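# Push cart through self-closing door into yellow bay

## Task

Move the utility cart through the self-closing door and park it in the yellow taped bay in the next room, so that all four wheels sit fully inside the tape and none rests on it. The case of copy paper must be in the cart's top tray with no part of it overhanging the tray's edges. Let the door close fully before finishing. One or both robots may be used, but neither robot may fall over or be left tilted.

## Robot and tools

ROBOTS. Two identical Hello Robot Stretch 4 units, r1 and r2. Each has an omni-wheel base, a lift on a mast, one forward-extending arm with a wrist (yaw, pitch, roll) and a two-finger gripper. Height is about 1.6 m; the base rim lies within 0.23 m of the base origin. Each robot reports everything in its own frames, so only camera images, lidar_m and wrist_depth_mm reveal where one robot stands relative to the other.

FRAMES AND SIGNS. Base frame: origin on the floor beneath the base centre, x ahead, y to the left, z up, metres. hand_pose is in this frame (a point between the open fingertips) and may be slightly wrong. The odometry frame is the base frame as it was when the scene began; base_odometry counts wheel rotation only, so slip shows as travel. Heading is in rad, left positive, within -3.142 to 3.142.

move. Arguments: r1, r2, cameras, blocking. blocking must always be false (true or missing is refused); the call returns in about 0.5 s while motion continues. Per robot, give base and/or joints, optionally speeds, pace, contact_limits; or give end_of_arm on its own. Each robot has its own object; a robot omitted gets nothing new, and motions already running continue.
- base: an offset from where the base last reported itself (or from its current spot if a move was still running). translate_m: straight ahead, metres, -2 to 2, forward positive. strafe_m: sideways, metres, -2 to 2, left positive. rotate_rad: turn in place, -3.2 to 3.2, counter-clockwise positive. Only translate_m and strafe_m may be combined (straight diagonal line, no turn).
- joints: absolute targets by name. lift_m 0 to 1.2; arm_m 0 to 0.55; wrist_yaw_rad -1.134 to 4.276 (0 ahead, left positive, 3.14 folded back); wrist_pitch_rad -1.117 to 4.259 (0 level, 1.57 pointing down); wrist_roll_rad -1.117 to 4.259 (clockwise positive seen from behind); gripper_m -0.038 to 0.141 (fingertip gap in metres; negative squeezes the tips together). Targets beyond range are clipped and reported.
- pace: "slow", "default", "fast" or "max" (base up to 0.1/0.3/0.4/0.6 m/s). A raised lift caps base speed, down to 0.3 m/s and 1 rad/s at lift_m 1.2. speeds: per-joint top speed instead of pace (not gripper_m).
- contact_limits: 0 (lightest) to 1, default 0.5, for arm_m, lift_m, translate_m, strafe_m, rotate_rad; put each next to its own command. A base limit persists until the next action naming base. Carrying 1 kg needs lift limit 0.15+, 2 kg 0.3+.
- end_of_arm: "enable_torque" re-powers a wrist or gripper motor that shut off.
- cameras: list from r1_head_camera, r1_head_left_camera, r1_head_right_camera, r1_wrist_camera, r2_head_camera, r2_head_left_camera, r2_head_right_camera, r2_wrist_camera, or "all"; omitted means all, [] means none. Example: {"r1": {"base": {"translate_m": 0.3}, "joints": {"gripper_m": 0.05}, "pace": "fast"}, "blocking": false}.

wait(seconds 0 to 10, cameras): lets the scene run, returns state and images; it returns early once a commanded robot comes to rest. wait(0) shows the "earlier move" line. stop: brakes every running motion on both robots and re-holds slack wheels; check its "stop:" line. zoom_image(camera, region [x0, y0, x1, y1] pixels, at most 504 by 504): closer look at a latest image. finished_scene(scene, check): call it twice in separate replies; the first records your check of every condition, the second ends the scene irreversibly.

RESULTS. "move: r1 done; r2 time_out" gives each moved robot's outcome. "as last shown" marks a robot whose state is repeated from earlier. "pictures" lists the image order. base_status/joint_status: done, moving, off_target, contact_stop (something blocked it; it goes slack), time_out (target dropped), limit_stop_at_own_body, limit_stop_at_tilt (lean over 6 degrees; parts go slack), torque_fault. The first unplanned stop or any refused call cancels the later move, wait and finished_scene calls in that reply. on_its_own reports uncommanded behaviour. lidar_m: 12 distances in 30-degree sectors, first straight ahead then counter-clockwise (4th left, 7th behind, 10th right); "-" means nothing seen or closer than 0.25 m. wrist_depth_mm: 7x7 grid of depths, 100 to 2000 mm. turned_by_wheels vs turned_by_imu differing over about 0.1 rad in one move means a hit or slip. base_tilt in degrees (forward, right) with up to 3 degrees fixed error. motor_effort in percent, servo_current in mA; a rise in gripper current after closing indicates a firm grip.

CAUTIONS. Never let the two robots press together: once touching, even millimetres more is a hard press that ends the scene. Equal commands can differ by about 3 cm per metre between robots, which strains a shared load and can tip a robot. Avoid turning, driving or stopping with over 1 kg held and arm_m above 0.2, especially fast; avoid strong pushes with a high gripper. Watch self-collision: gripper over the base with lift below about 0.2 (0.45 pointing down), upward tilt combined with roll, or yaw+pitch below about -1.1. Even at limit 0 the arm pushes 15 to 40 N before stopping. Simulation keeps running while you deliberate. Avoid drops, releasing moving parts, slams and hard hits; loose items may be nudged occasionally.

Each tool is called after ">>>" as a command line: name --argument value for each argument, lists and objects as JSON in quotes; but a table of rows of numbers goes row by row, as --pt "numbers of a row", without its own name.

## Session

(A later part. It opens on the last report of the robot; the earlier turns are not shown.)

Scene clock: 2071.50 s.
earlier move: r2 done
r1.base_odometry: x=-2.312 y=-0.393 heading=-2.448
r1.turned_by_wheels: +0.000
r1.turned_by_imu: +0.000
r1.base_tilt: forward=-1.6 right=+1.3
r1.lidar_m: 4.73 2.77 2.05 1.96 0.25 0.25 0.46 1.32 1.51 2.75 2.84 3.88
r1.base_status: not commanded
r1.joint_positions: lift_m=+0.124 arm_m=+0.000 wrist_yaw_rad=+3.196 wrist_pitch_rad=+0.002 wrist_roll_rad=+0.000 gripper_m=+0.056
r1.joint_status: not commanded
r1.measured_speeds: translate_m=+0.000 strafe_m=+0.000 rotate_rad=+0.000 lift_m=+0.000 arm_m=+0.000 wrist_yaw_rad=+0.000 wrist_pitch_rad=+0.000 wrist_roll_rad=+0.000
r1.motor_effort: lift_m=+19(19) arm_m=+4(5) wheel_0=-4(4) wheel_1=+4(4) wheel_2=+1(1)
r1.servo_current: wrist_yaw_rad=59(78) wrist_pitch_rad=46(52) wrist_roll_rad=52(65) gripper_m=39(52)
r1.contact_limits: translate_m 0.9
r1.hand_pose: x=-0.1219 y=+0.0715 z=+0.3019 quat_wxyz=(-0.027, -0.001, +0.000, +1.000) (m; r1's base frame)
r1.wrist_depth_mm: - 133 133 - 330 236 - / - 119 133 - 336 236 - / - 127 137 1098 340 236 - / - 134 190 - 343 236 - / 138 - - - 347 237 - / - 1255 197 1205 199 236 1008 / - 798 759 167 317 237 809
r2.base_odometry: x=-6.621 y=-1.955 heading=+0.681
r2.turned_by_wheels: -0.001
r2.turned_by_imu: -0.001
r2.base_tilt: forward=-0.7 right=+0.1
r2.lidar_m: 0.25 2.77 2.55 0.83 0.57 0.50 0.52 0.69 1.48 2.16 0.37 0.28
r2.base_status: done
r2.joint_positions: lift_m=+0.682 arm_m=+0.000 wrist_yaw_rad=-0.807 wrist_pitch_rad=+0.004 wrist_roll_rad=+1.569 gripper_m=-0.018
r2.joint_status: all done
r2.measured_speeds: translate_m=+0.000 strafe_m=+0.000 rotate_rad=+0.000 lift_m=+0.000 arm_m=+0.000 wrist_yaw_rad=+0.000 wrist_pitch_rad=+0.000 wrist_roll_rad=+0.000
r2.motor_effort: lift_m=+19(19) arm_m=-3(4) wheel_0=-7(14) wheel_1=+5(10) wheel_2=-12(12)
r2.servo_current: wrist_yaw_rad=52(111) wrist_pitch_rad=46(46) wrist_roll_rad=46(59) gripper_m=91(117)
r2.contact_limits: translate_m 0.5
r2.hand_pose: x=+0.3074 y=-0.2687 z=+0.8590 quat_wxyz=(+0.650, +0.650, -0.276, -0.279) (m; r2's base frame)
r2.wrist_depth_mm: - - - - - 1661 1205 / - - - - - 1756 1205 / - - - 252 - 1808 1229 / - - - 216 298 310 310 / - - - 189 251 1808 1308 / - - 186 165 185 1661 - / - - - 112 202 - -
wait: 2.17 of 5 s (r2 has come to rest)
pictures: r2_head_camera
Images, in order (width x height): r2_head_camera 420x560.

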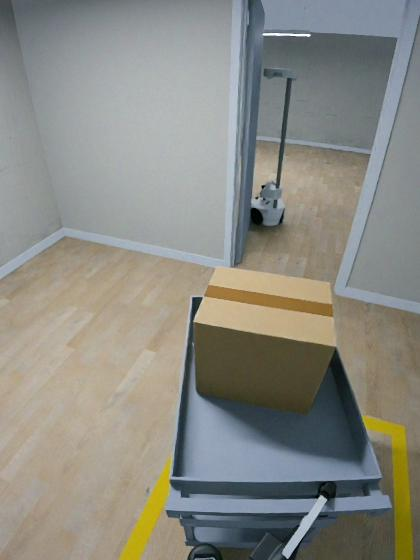

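>>> move --r2 '{"base": {"translate_m": -0.109, "strafe_m": 0.051}, "pace": "slow", "contact_limits": {"translate_m": 0.5}}' --blocking false --cameras '[]'

>>> wait --seconds 5 --cameras '["r2_head_left_camera"]'

Scene clock: 2100.77 s.
move: r2 moving
r1.base_odometry: x=-2.312 y=-0.393 heading=-2.448
r1.turned_by_wheels: +0.000
r1.turned_by_imu: +0.000
r1.base_tilt: forward=-1.6 right=+1.3
r1.lidar_m: 4.73 2.82 2.03 1.97 0.25 0.25 0.44 1.34 1.49 2.74 2.86 3.87
r1.base_status: not commanded
r1.joint_positions: lift_m=+0.124 arm_m=+0.000 wrist_yaw_rad=+3.196 wrist_pitch_rad=+0.002 wrist_roll_rad=+0.000 gripper_m=+0.056
r1.joint_status: not commanded
r1.measured_speeds: translate_m=+0.000 strafe_m=+0.000 rotate_rad=+0.000 lift_m=+0.000 arm_m=+0.000 wrist_yaw_rad=+0.000 wrist_pitch_rad=+0.000 wrist_roll_rad=+0.000
r1.motor_effort: lift_m=+19(19) arm_m=+4(5) wheel_0=-4(4) wheel_1=+4(4) wheel_2=+1(1)
r1.servo_current: wrist_yaw_rad=59(59) wrist_pitch_rad=46(46) wrist_roll_rad=46(72) gripper_m=46(46)
r1.contact_limits: translate_m 0.9
r1.hand_pose: x=-0.1219 y=+0.0715 z=+0.3019 quat_wxyz=(-0.027, -0.001, +0.000, +1.000) (m; r1's base frame)
r1.wrist_depth_mm: - 133 133 - 330 236 - / - 118 133 - 336 236 - / - 127 137 1098 340 236 - / - 134 190 - 343 237 - / 137 - - - 345 236 - / - 1229 197 1205 199 237 1008 / - 809 759 167 319 238 809
r2.base_odometry: x=-6.634 y=-1.958 heading=+0.681
r2.turned_by_wheels: +0.000
r2.turned_by_imu: +0.000
r2.base_tilt: forward=-0.6 right=+0.1
r2.lidar_m: 0.25 2.78 2.54 0.83 0.53 0.46 0.50 0.65 1.43 2.16 0.40 0.29
r2.base_status: translate_m moving; strafe_m moving
r2.joint_positions: lift_m=+0.682 arm_m=+0.000 wrist_yaw_rad=-0.805 wrist_pitch_rad=+0.004 wrist_roll_rad=+1.569 gripper_m=-0.018
r2.joint_status: not commanded
r2.measured_speeds: translate_m=-0.049 strafe_m=+0.023 rotate_rad=+0.002 lift_m=+0.000 arm_m=+0.000 wrist_yaw_rad=+0.026 wrist_pitch_rad=+0.000 wrist_roll_rad=+0.000
r2.motor_effort: lift_m=+19(19) arm_m=-4(4) wheel_0=-9(17) wheel_1=-3(6) wheel_2=+7(10)
r2.servo_current: wrist_yaw_rad=59(72) wrist_pitch_rad=39(39) wrist_roll_rad=33(52) gripper_m=78(91)
r2.contact_limits: translate_m 0.5
r2.hand_pose: x=+0.3077 y=-0.2685 z=+0.8590 quat_wxyz=(+0.651, +0.650, -0.276, -0.279) (m; r2's base frame)
r2.wrist_depth_mm: - - - - - 1756 1182 / - - - - - 1708 1182 / - - - 253 - 1808 1229 / - - - 213 294 309 309 / - - - 193 254 1808 1281 / - - 187 168 182 1808 - / - - - 112 206 - -
pictures: none
No camera images: "cameras" was empty.

Scene clock: 2102.67 s.
earlier move: r2 done
r1.base_odometry: x=-2.312 y=-0.393 heading=-2.448
r1.turned_by_wheels: +0.000
r1.turned_by_imu: +0.000
r1.base_tilt: forward=-1.6 right=+1.3
r1.lidar_m: 4.72 2.78 2.05 1.96 0.25 0.25 0.48 1.33 1.50 2.75 2.88 3.88
r1.base_status: not commanded
r1.joint_positions: lift_m=+0.124 arm_m=+0.000 wrist_yaw_rad=+3.196 wrist_pitch_rad=+0.002 wrist_roll_rad=+0.000 gripper_m=+0.056
r1.joint_status: not commanded
r1.measured_speeds: translate_m=+0.000 strafe_m=+0.000 rotate_rad=+0.000 lift_m=+0.000 arm_m=+0.000 wrist_yaw_rad=+0.000 wrist_pitch_rad=+0.000 wrist_roll_rad=+0.000
r1.motor_effort: lift_m=+19(19) arm_m=+5(5) wheel_0=-4(4) wheel_1=+4(4) wheel_2=+1(1)
r1.servo_current: wrist_yaw_rad=52(59) wrist_pitch_rad=33(46) wrist_roll_rad=46(72) gripper_m=46(46)
r1.contact_limits: translate_m 0.9
r1.hand_pose: x=-0.1219 y=+0.0715 z=+0.3019 quat_wxyz=(-0.027, -0.001, +0.000, +1.000) (m; r1's base frame)
r1.wrist_depth_mm: - 133 133 - 330 235 - / - 118 133 - 336 236 - / - 126 137 1118 340 236 - / - 134 190 - 343 236 - / 138 - - - 345 236 - / - 1205 196 1205 199 237 1008 / - 809 759 167 317 239 809
r2.base_odometry: x=-6.737 y=-1.983 heading=+0.682
r2.turned_by_wheels: +0.001
r2.turned_by_imu: +0.001
r2.base_tilt: forward=-0.6 right=+0.0
r2.lidar_m: 0.26 2.76 2.55 0.67 0.40 0.37 0.40 0.48 1.17 2.18 0.40 0.31
r2.base_status: done
r2.joint_positions: lift_m=+0.682 arm_m=+0.000 wrist_yaw_rad=-0.787 wrist_pitch_rad=+0.004 wrist_roll_rad=+1.569 gripper_m=-0.018
r2.joint_status: not commanded
r2.measured_speeds: translate_m=+0.000 strafe_m=+0.000 rotate_rad=+0.000 lift_m=+0.000 arm_m=+0.000 wrist_yaw_rad=+0.000 wrist_pitch_rad=+0.000 wrist_roll_rad=+0.000
r2.motor_effort: lift_m=+19(19) arm_m=-3(4) wheel_0=+0(17) wheel_1=-4(7) wheel_2=+11(17)
r2.servo_current: wrist_yaw_rad=72(85) wrist_pitch_rad=39(52) wrist_roll_rad=59(59) gripper_m=85(91)
r2.contact_limits: translate_m 0.5
r2.hand_pose: x=+0.3126 y=-0.2659 z=+0.8590 quat_wxyz=(+0.653, +0.653, -0.270, -0.273) (m; r2's base frame)
r2.wrist_depth_mm: - - - - - 1756 1205 / - - - - - 1756 1229 / - - - 241 307 1661 1182 / - - - 216 285 307 306 / - - - 194 253 1756 - / - - 187 177 182 1921 - / - 402 394 112 211 - -
wait: 1.90 of 5 s (r2 has come to rest)
pictures: r2_head_left_camera
Images, in order (width x height): r2_head_left_camera 420x672.

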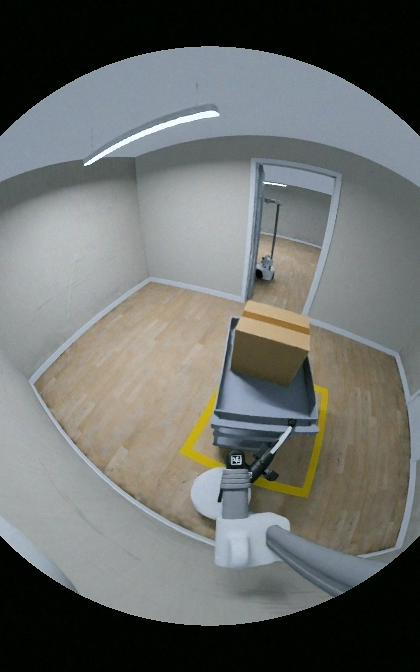

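>>> move --r2 '{"joints": {"gripper_m": 0.1}}' --blocking false --cameras '[]'

>>> wait --seconds 3 --cameras '[]'

>>> move --r2 '{"base": {"translate_m": -0.038, "strafe_m": 0.084}, "pace": "slow", "contact_limits": {"translate_m": 0.3}}' --blocking false --cameras '[]'

>>> wait --seconds 4 --cameras '["r2_head_camera"]'

Scene clock: 2151.67 s.
move: r2 moving
r1.base_odometry: x=-2.312 y=-0.393 heading=-2.448
r1.turned_by_wheels: +0.000
r1.turned_by_imu: +0.000
r1.base_tilt: forward=-1.6 right=+1.3
r1.lidar_m: 4.74 2.81 2.05 1.95 0.25 0.25 0.46 1.33 1.49 2.75 2.87 3.89
r1.base_status: not commanded
r1.joint_positions: lift_m=+0.124 arm_m=+0.000 wrist_yaw_rad=+3.196 wrist_pitch_rad=+0.002 wrist_roll_rad=+0.000 gripper_m=+0.056
r1.joint_status: not commanded
r1.measured_speeds: translate_m=+0.000 strafe_m=+0.000 rotate_rad=+0.000 lift_m=+0.000 arm_m=+0.000 wrist_yaw_rad=+0.000 wrist_pitch_rad=+0.000 wrist_roll_rad=+0.000
r1.motor_effort: lift_m=+19(19) arm_m=+4(5) wheel_0=-4(4) wheel_1=+4(4) wheel_2=+1(1)
r1.servo_current: wrist_yaw_rad=72(72) wrist_pitch_rad=33(46) wrist_roll_rad=39(59) gripper_m=46(46)
r1.contact_limits: translate_m 0.9
r1.hand_pose: x=-0.1219 y=+0.0715 z=+0.3019 quat_wxyz=(-0.027, -0.001, +0.000, +1.000) (m; r1's base frame)
r1.wrist_depth_mm: - 133 133 - 330 235 - / - 118 133 - 336 235 - / - 126 137 1098 340 236 - / - 134 190 - 342 236 - / 138 - - - 345 236 - / - 1229 196 1229 199 237 1025 / - 809 759 167 317 238 809
r2.base_odometry: x=-6.737 y=-1.983 heading=+0.682
r2.turned_by_wheels: +0.000
r2.turned_by_imu: +0.000
r2.base_tilt: forward=-0.7 right=+0.0
r2.lidar_m: 0.27 2.75 2.55 0.62 0.43 0.36 0.39 0.52 1.13 2.16 0.36 0.30
r2.base_status: not commanded
r2.joint_positions: lift_m=+0.682 arm_m=+0.000 wrist_yaw_rad=-0.788 wrist_pitch_rad=+0.004 wrist_roll_rad=+1.569 gripper_m=+0.006
r2.joint_status: gripper_m moving
r2.measured_speeds: translate_m=+0.000 strafe_m=+0.000 rotate_rad=+0.000 lift_m=+0.000 arm_m=+0.000 wrist_yaw_rad=-0.015 wrist_pitch_rad=+0.000 wrist_roll_rad=+0.000
r2.motor_effort: lift_m=+19(19) arm_m=-3(4) wheel_0=+0(1) wheel_1=-5(5) wheel_2=+10(11)
r2.servo_current: wrist_yaw_rad=72(85) wrist_pitch_rad=39(46) wrist_roll_rad=59(59) gripper_m=85(91)
r2.contact_limits: translate_m 0.5
r2.hand_pose: x=+0.3124 y=-0.2661 z=+0.8590 quat_wxyz=(+0.653, +0.653, -0.270, -0.273) (m; r2's base frame)
r2.wrist_depth_mm: - - - - - 1756 1205 / - - - - - 1756 1229 / - - - 246 - 1661 1160 / - - - 215 290 307 310 / - - - 198 255 1756 - / - - 193 179 186 1983 - / - 399 - 112 213 - -
pictures: none
No camera images: "cameras" was empty.

Scene clock: 2153.07 s.
earlier move: r2 done
r1.base_odometry: x=-2.312 y=-0.393 heading=-2.448
r1.turned_by_wheels: +0.000
r1.turned_by_imu: +0.000
r1.base_tilt: forward=-1.6 right=+1.3
r1.lidar_m: 4.74 2.79 2.04 1.96 0.25 0.25 0.44 1.34 1.48 2.75 2.88 3.92
r1.base_status: not commanded
r1.joint_positions: lift_m=+0.124 arm_m=+0.000 wrist_yaw_rad=+3.196 wrist_pitch_rad=+0.002 wrist_roll_rad=+0.000 gripper_m=+0.056
r1.joint_status: not commanded
r1.measured_speeds: translate_m=+0.000 strafe_m=+0.000 rotate_rad=+0.000 lift_m=+0.000 arm_m=+0.000 wrist_yaw_rad=+0.000 wrist_pitch_rad=+0.000 wrist_roll_rad=+0.000
r1.motor_effort: lift_m=+19(19) arm_m=+4(5) wheel_0=-3(4) wheel_1=+4(4) wheel_2=+1(1)
r1.servo_current: wrist_yaw_rad=59(72) wrist_pitch_rad=46(52) wrist_roll_rad=65(65) gripper_m=46(46)
r1.contact_limits: translate_m 0.9
r1.hand_pose: x=-0.1219 y=+0.0715 z=+0.3019 quat_wxyz=(-0.027, -0.001, +0.000, +1.000) (m; r1's base frame)
r1.wrist_depth_mm: - 133 133 - 330 236 - / - 119 133 - 338 235 - / - 127 137 1098 340 236 - / - 134 190 - 343 236 - / 138 - - - 345 237 - / - 1229 196 1205 199 236 1008 / - 820 768 167 319 238 820
r2.base_odometry: x=-6.737 y=-1.983 heading=+0.682
r2.turned_by_wheels: +0.000
r2.turned_by_imu: +0.000
r2.base_tilt: forward=-0.7 right=+0.1
r2.lidar_m: 0.28 2.74 2.53 0.66 0.43 0.38 0.39 0.51 1.12 2.15 0.41 0.27
r2.base_status: not commanded
r2.joint_positions: lift_m=+0.682 arm_m=+0.000 wrist_yaw_rad=-0.790 wrist_pitch_rad=+0.004 wrist_roll_rad=+1.569 gripper_m=+0.100
r2.joint_status: all done
r2.measured_speeds: translate_m=+0.000 strafe_m=+0.000 rotate_rad=+0.000 lift_m=+0.000 arm_m=+0.000 wrist_yaw_rad=+0.000 wrist_pitch_rad=+0.000 wrist_roll_rad=+0.000
r2.motor_effort: lift_m=+19(19) arm_m=-3(4) wheel_0=+0(1) wheel_1=-5(5) wheel_2=+9(11)
r2.servo_current: wrist_yaw_rad=65(85) wrist_pitch_rad=46(46) wrist_roll_rad=39(59) gripper_m=59(117)
r2.contact_limits: translate_m 0.5
r2.hand_pose: x=+0.3118 y=-0.2664 z=+0.8590 quat_wxyz=(+0.653, +0.653, -0.271, -0.274) (m; r2's base frame)
r2.wrist_depth_mm: - - - - - 1756 1182 / - - - - - 1756 1205 / - - - 251 - 1808 1229 / - - - 222 291 310 310 / - - - 200 263 1756 - / - - 191 181 189 1921 - / - - - 112 215 - -
wait: 1.40 of 3 s (r2 has come to rest)
pictures: none
No camera images: "cameras" was empty.

Scene clock: 2153.57 s.
move: r2 moving
r1.base_odometry: x=-2.312 y=-0.393 heading=-2.448
r1.turned_by_wheels: +0.000
r1.turned_by_imu: +0.000
r1.base_tilt: forward=-1.6 right=+1.3
r1.lidar_m: 4.75 2.80 2.04 1.96 0.25 0.25 0.43 1.33 1.52 2.76 2.84 3.87
r1.base_status: not commanded
r1.joint_positions: lift_m=+0.124 arm_m=+0.000 wrist_yaw_rad=+3.196 wrist_pitch_rad=+0.002 wrist_roll_rad=+0.000 gripper_m=+0.056
r1.joint_status: not commanded
r1.measured_speeds: translate_m=+0.000 strafe_m=+0.000 rotate_rad=+0.000 lift_m=+0.000 arm_m=+0.000 wrist_yaw_rad=+0.000 wrist_pitch_rad=+0.000 wrist_roll_rad=+0.000
r1.motor_effort: lift_m=+19(19) arm_m=+4(5) wheel_0=-4(4) wheel_1=+4(4) wheel_2=+1(1)
r1.servo_current: wrist_yaw_rad=59(59) wrist_pitch_rad=39(52) wrist_roll_rad=46(59) gripper_m=39(46)
r1.contact_limits: translate_m 0.9
r1.hand_pose: x=-0.1219 y=+0.0715 z=+0.3019 quat_wxyz=(-0.027, -0.001, +0.000, +1.000) (m; r1's base frame)
r1.wrist_depth_mm: - 133 133 - 330 235 - / - 118 133 - 334 236 - / - 127 137 1098 340 236 - / - 134 190 - 343 236 - / 138 - - - 345 237 - / - 1229 197 1205 199 237 1025 / - 809 759 167 317 239 809
r2.base_odometry: x=-6.749 y=-1.978 heading=+0.682
r2.turned_by_wheels: +0.000
r2.turned_by_imu: +0.000
r2.base_tilt: forward=-0.7 right=+0.1
r2.lidar_m: 0.26 2.73 2.54 0.64 0.40 0.37 0.39 0.50 1.12 2.19 0.41 0.29
r2.base_status: translate_m moving; strafe_m moving
r2.joint_positions: lift_m=+0.682 arm_m=+0.000 wrist_yaw_rad=-0.797 wrist_pitch_rad=+0.004 wrist_roll_rad=+1.569 gripper_m=+0.100
r2.joint_status: not commanded
r2.measured_speeds: translate_m=-0.020 strafe_m=+0.044 rotate_rad=+0.000 lift_m=+0.000 arm_m=+0.000 wrist_yaw_rad=+0.000 wrist_pitch_rad=+0.000 wrist_roll_rad=+0.000
r2.motor_effort: lift_m=+19(19) arm_m=-3(4) wheel_0=-9(9) wheel_1=+7(8) wheel_2=+7(11)
r2.servo_current: wrist_yaw_rad=52(65) wrist_pitch_rad=39(46) wrist_roll_rad=46(52) gripper_m=52(59)
r2.contact_limits: translate_m 0.3
r2.hand_pose: x=+0.3099 y=-0.2674 z=+0.8590 quat_wxyz=(+0.652, +0.652, -0.273, -0.276) (m; r2's base frame)
r2.wrist_depth_mm: - - - - - 1808 1205 / - - - - - 1808 1205 / - - - 267 - 1756 1229 / - - - 236 310 320 320 / - - - 212 271 1808 - / - - 198 185 236 - - / - - - 112 228 - -
pictures: none
No camera images: "cameras" was empty.

Scene clock: 2155.27 s.
earlier move: r2 done
r1.base_odometry: x=-2.312 y=-0.393 heading=-2.448
r1.turned_by_wheels: +0.000
r1.turned_by_imu: +0.000
r1.base_tilt: forward=-1.6 right=+1.3
r1.lidar_m: 4.70 2.82 2.05 1.97 0.25 0.25 0.46 1.34 1.47 2.77 2.86 3.87
r1.base_status: not commanded
r1.joint_positions: lift_m=+0.124 arm_m=+0.000 wrist_yaw_rad=+3.196 wrist_pitch_rad=+0.002 wrist_roll_rad=+0.000 gripper_m=+0.056
r1.joint_status: not commanded
r1.measured_speeds: translate_m=+0.000 strafe_m=+0.000 rotate_rad=+0.000 lift_m=+0.000 arm_m=+0.000 wrist_yaw_rad=+0.000 wrist_pitch_rad=+0.000 wrist_roll_rad=+0.000
r1.motor_effort: lift_m=+19(19) arm_m=+4(5) wheel_0=-3(4) wheel_1=+4(4) wheel_2=+1(1)
r1.servo_current: wrist_yaw_rad=59(72) wrist_pitch_rad=39(52) wrist_roll_rad=46(72) gripper_m=46(52)
r1.contact_limits: translate_m 0.9
r1.hand_pose: x=-0.1219 y=+0.0715 z=+0.3019 quat_wxyz=(-0.027, -0.001, +0.000, +1.000) (m; r1's base frame)
r1.wrist_depth_mm: - 133 133 - 330 235 - / - 118 133 - 334 236 - / - 127 137 1098 340 236 - / - 134 190 - 342 236 - / 138 - - - 347 236 - / - 1229 196 1229 200 237 1008 / - 809 759 167 317 238 809
r2.base_odometry: x=-6.820 y=-1.942 heading=+0.682
r2.turned_by_wheels: +0.000
r2.turned_by_imu: +0.000
r2.base_tilt: forward=-0.7 right=+0.1
r2.lidar_m: 0.33 2.69 2.33 0.55 0.33 0.33 0.33 0.43 0.97 2.24 0.45 0.31
r2.base_status: done
r2.joint_positions: lift_m=+0.682 arm_m=+0.000 wrist_yaw_rad=-0.797 wrist_pitch_rad=+0.004 wrist_roll_rad=+1.569 gripper_m=+0.100
r2.joint_status: not commanded
r2.measured_speeds: translate_m=+0.000 strafe_m=+0.000 rotate_rad=+0.000 lift_m=+0.000 arm_m=+0.000 wrist_yaw_rad=+0.000 wrist_pitch_rad=+0.000 wrist_roll_rad=+0.000
r2.motor_effort: lift_m=+19(19) arm_m=-3(4) wheel_0=-4(10) wheel_1=+4(8) wheel_2=+6(11)
r2.servo_current: wrist_yaw_rad=52(65) wrist_pitch_rad=39(52) wrist_roll_rad=52(59) gripper_m=52(59)
r2.contact_limits: translate_m 0.3
r2.hand_pose: x=+0.3099 y=-0.2674 z=+0.8590 quat_wxyz=(+0.652, +0.652, -0.273, -0.276) (m; r2's base frame)
r2.wrist_depth_mm: - - - - - 1756 1229 / - - - - - 1756 1255 / - - - 377 - 1808 1160 / - - - 353 - 1808 - / - - - 312 325 - - / - - 198 232 201 - - / - 477 466 112 267 - -
wait: 1.70 of 4 s (r2 has come to rest)
pictures: r2_head_camera
Images, in order (width x height): r2_head_camera 420x560.

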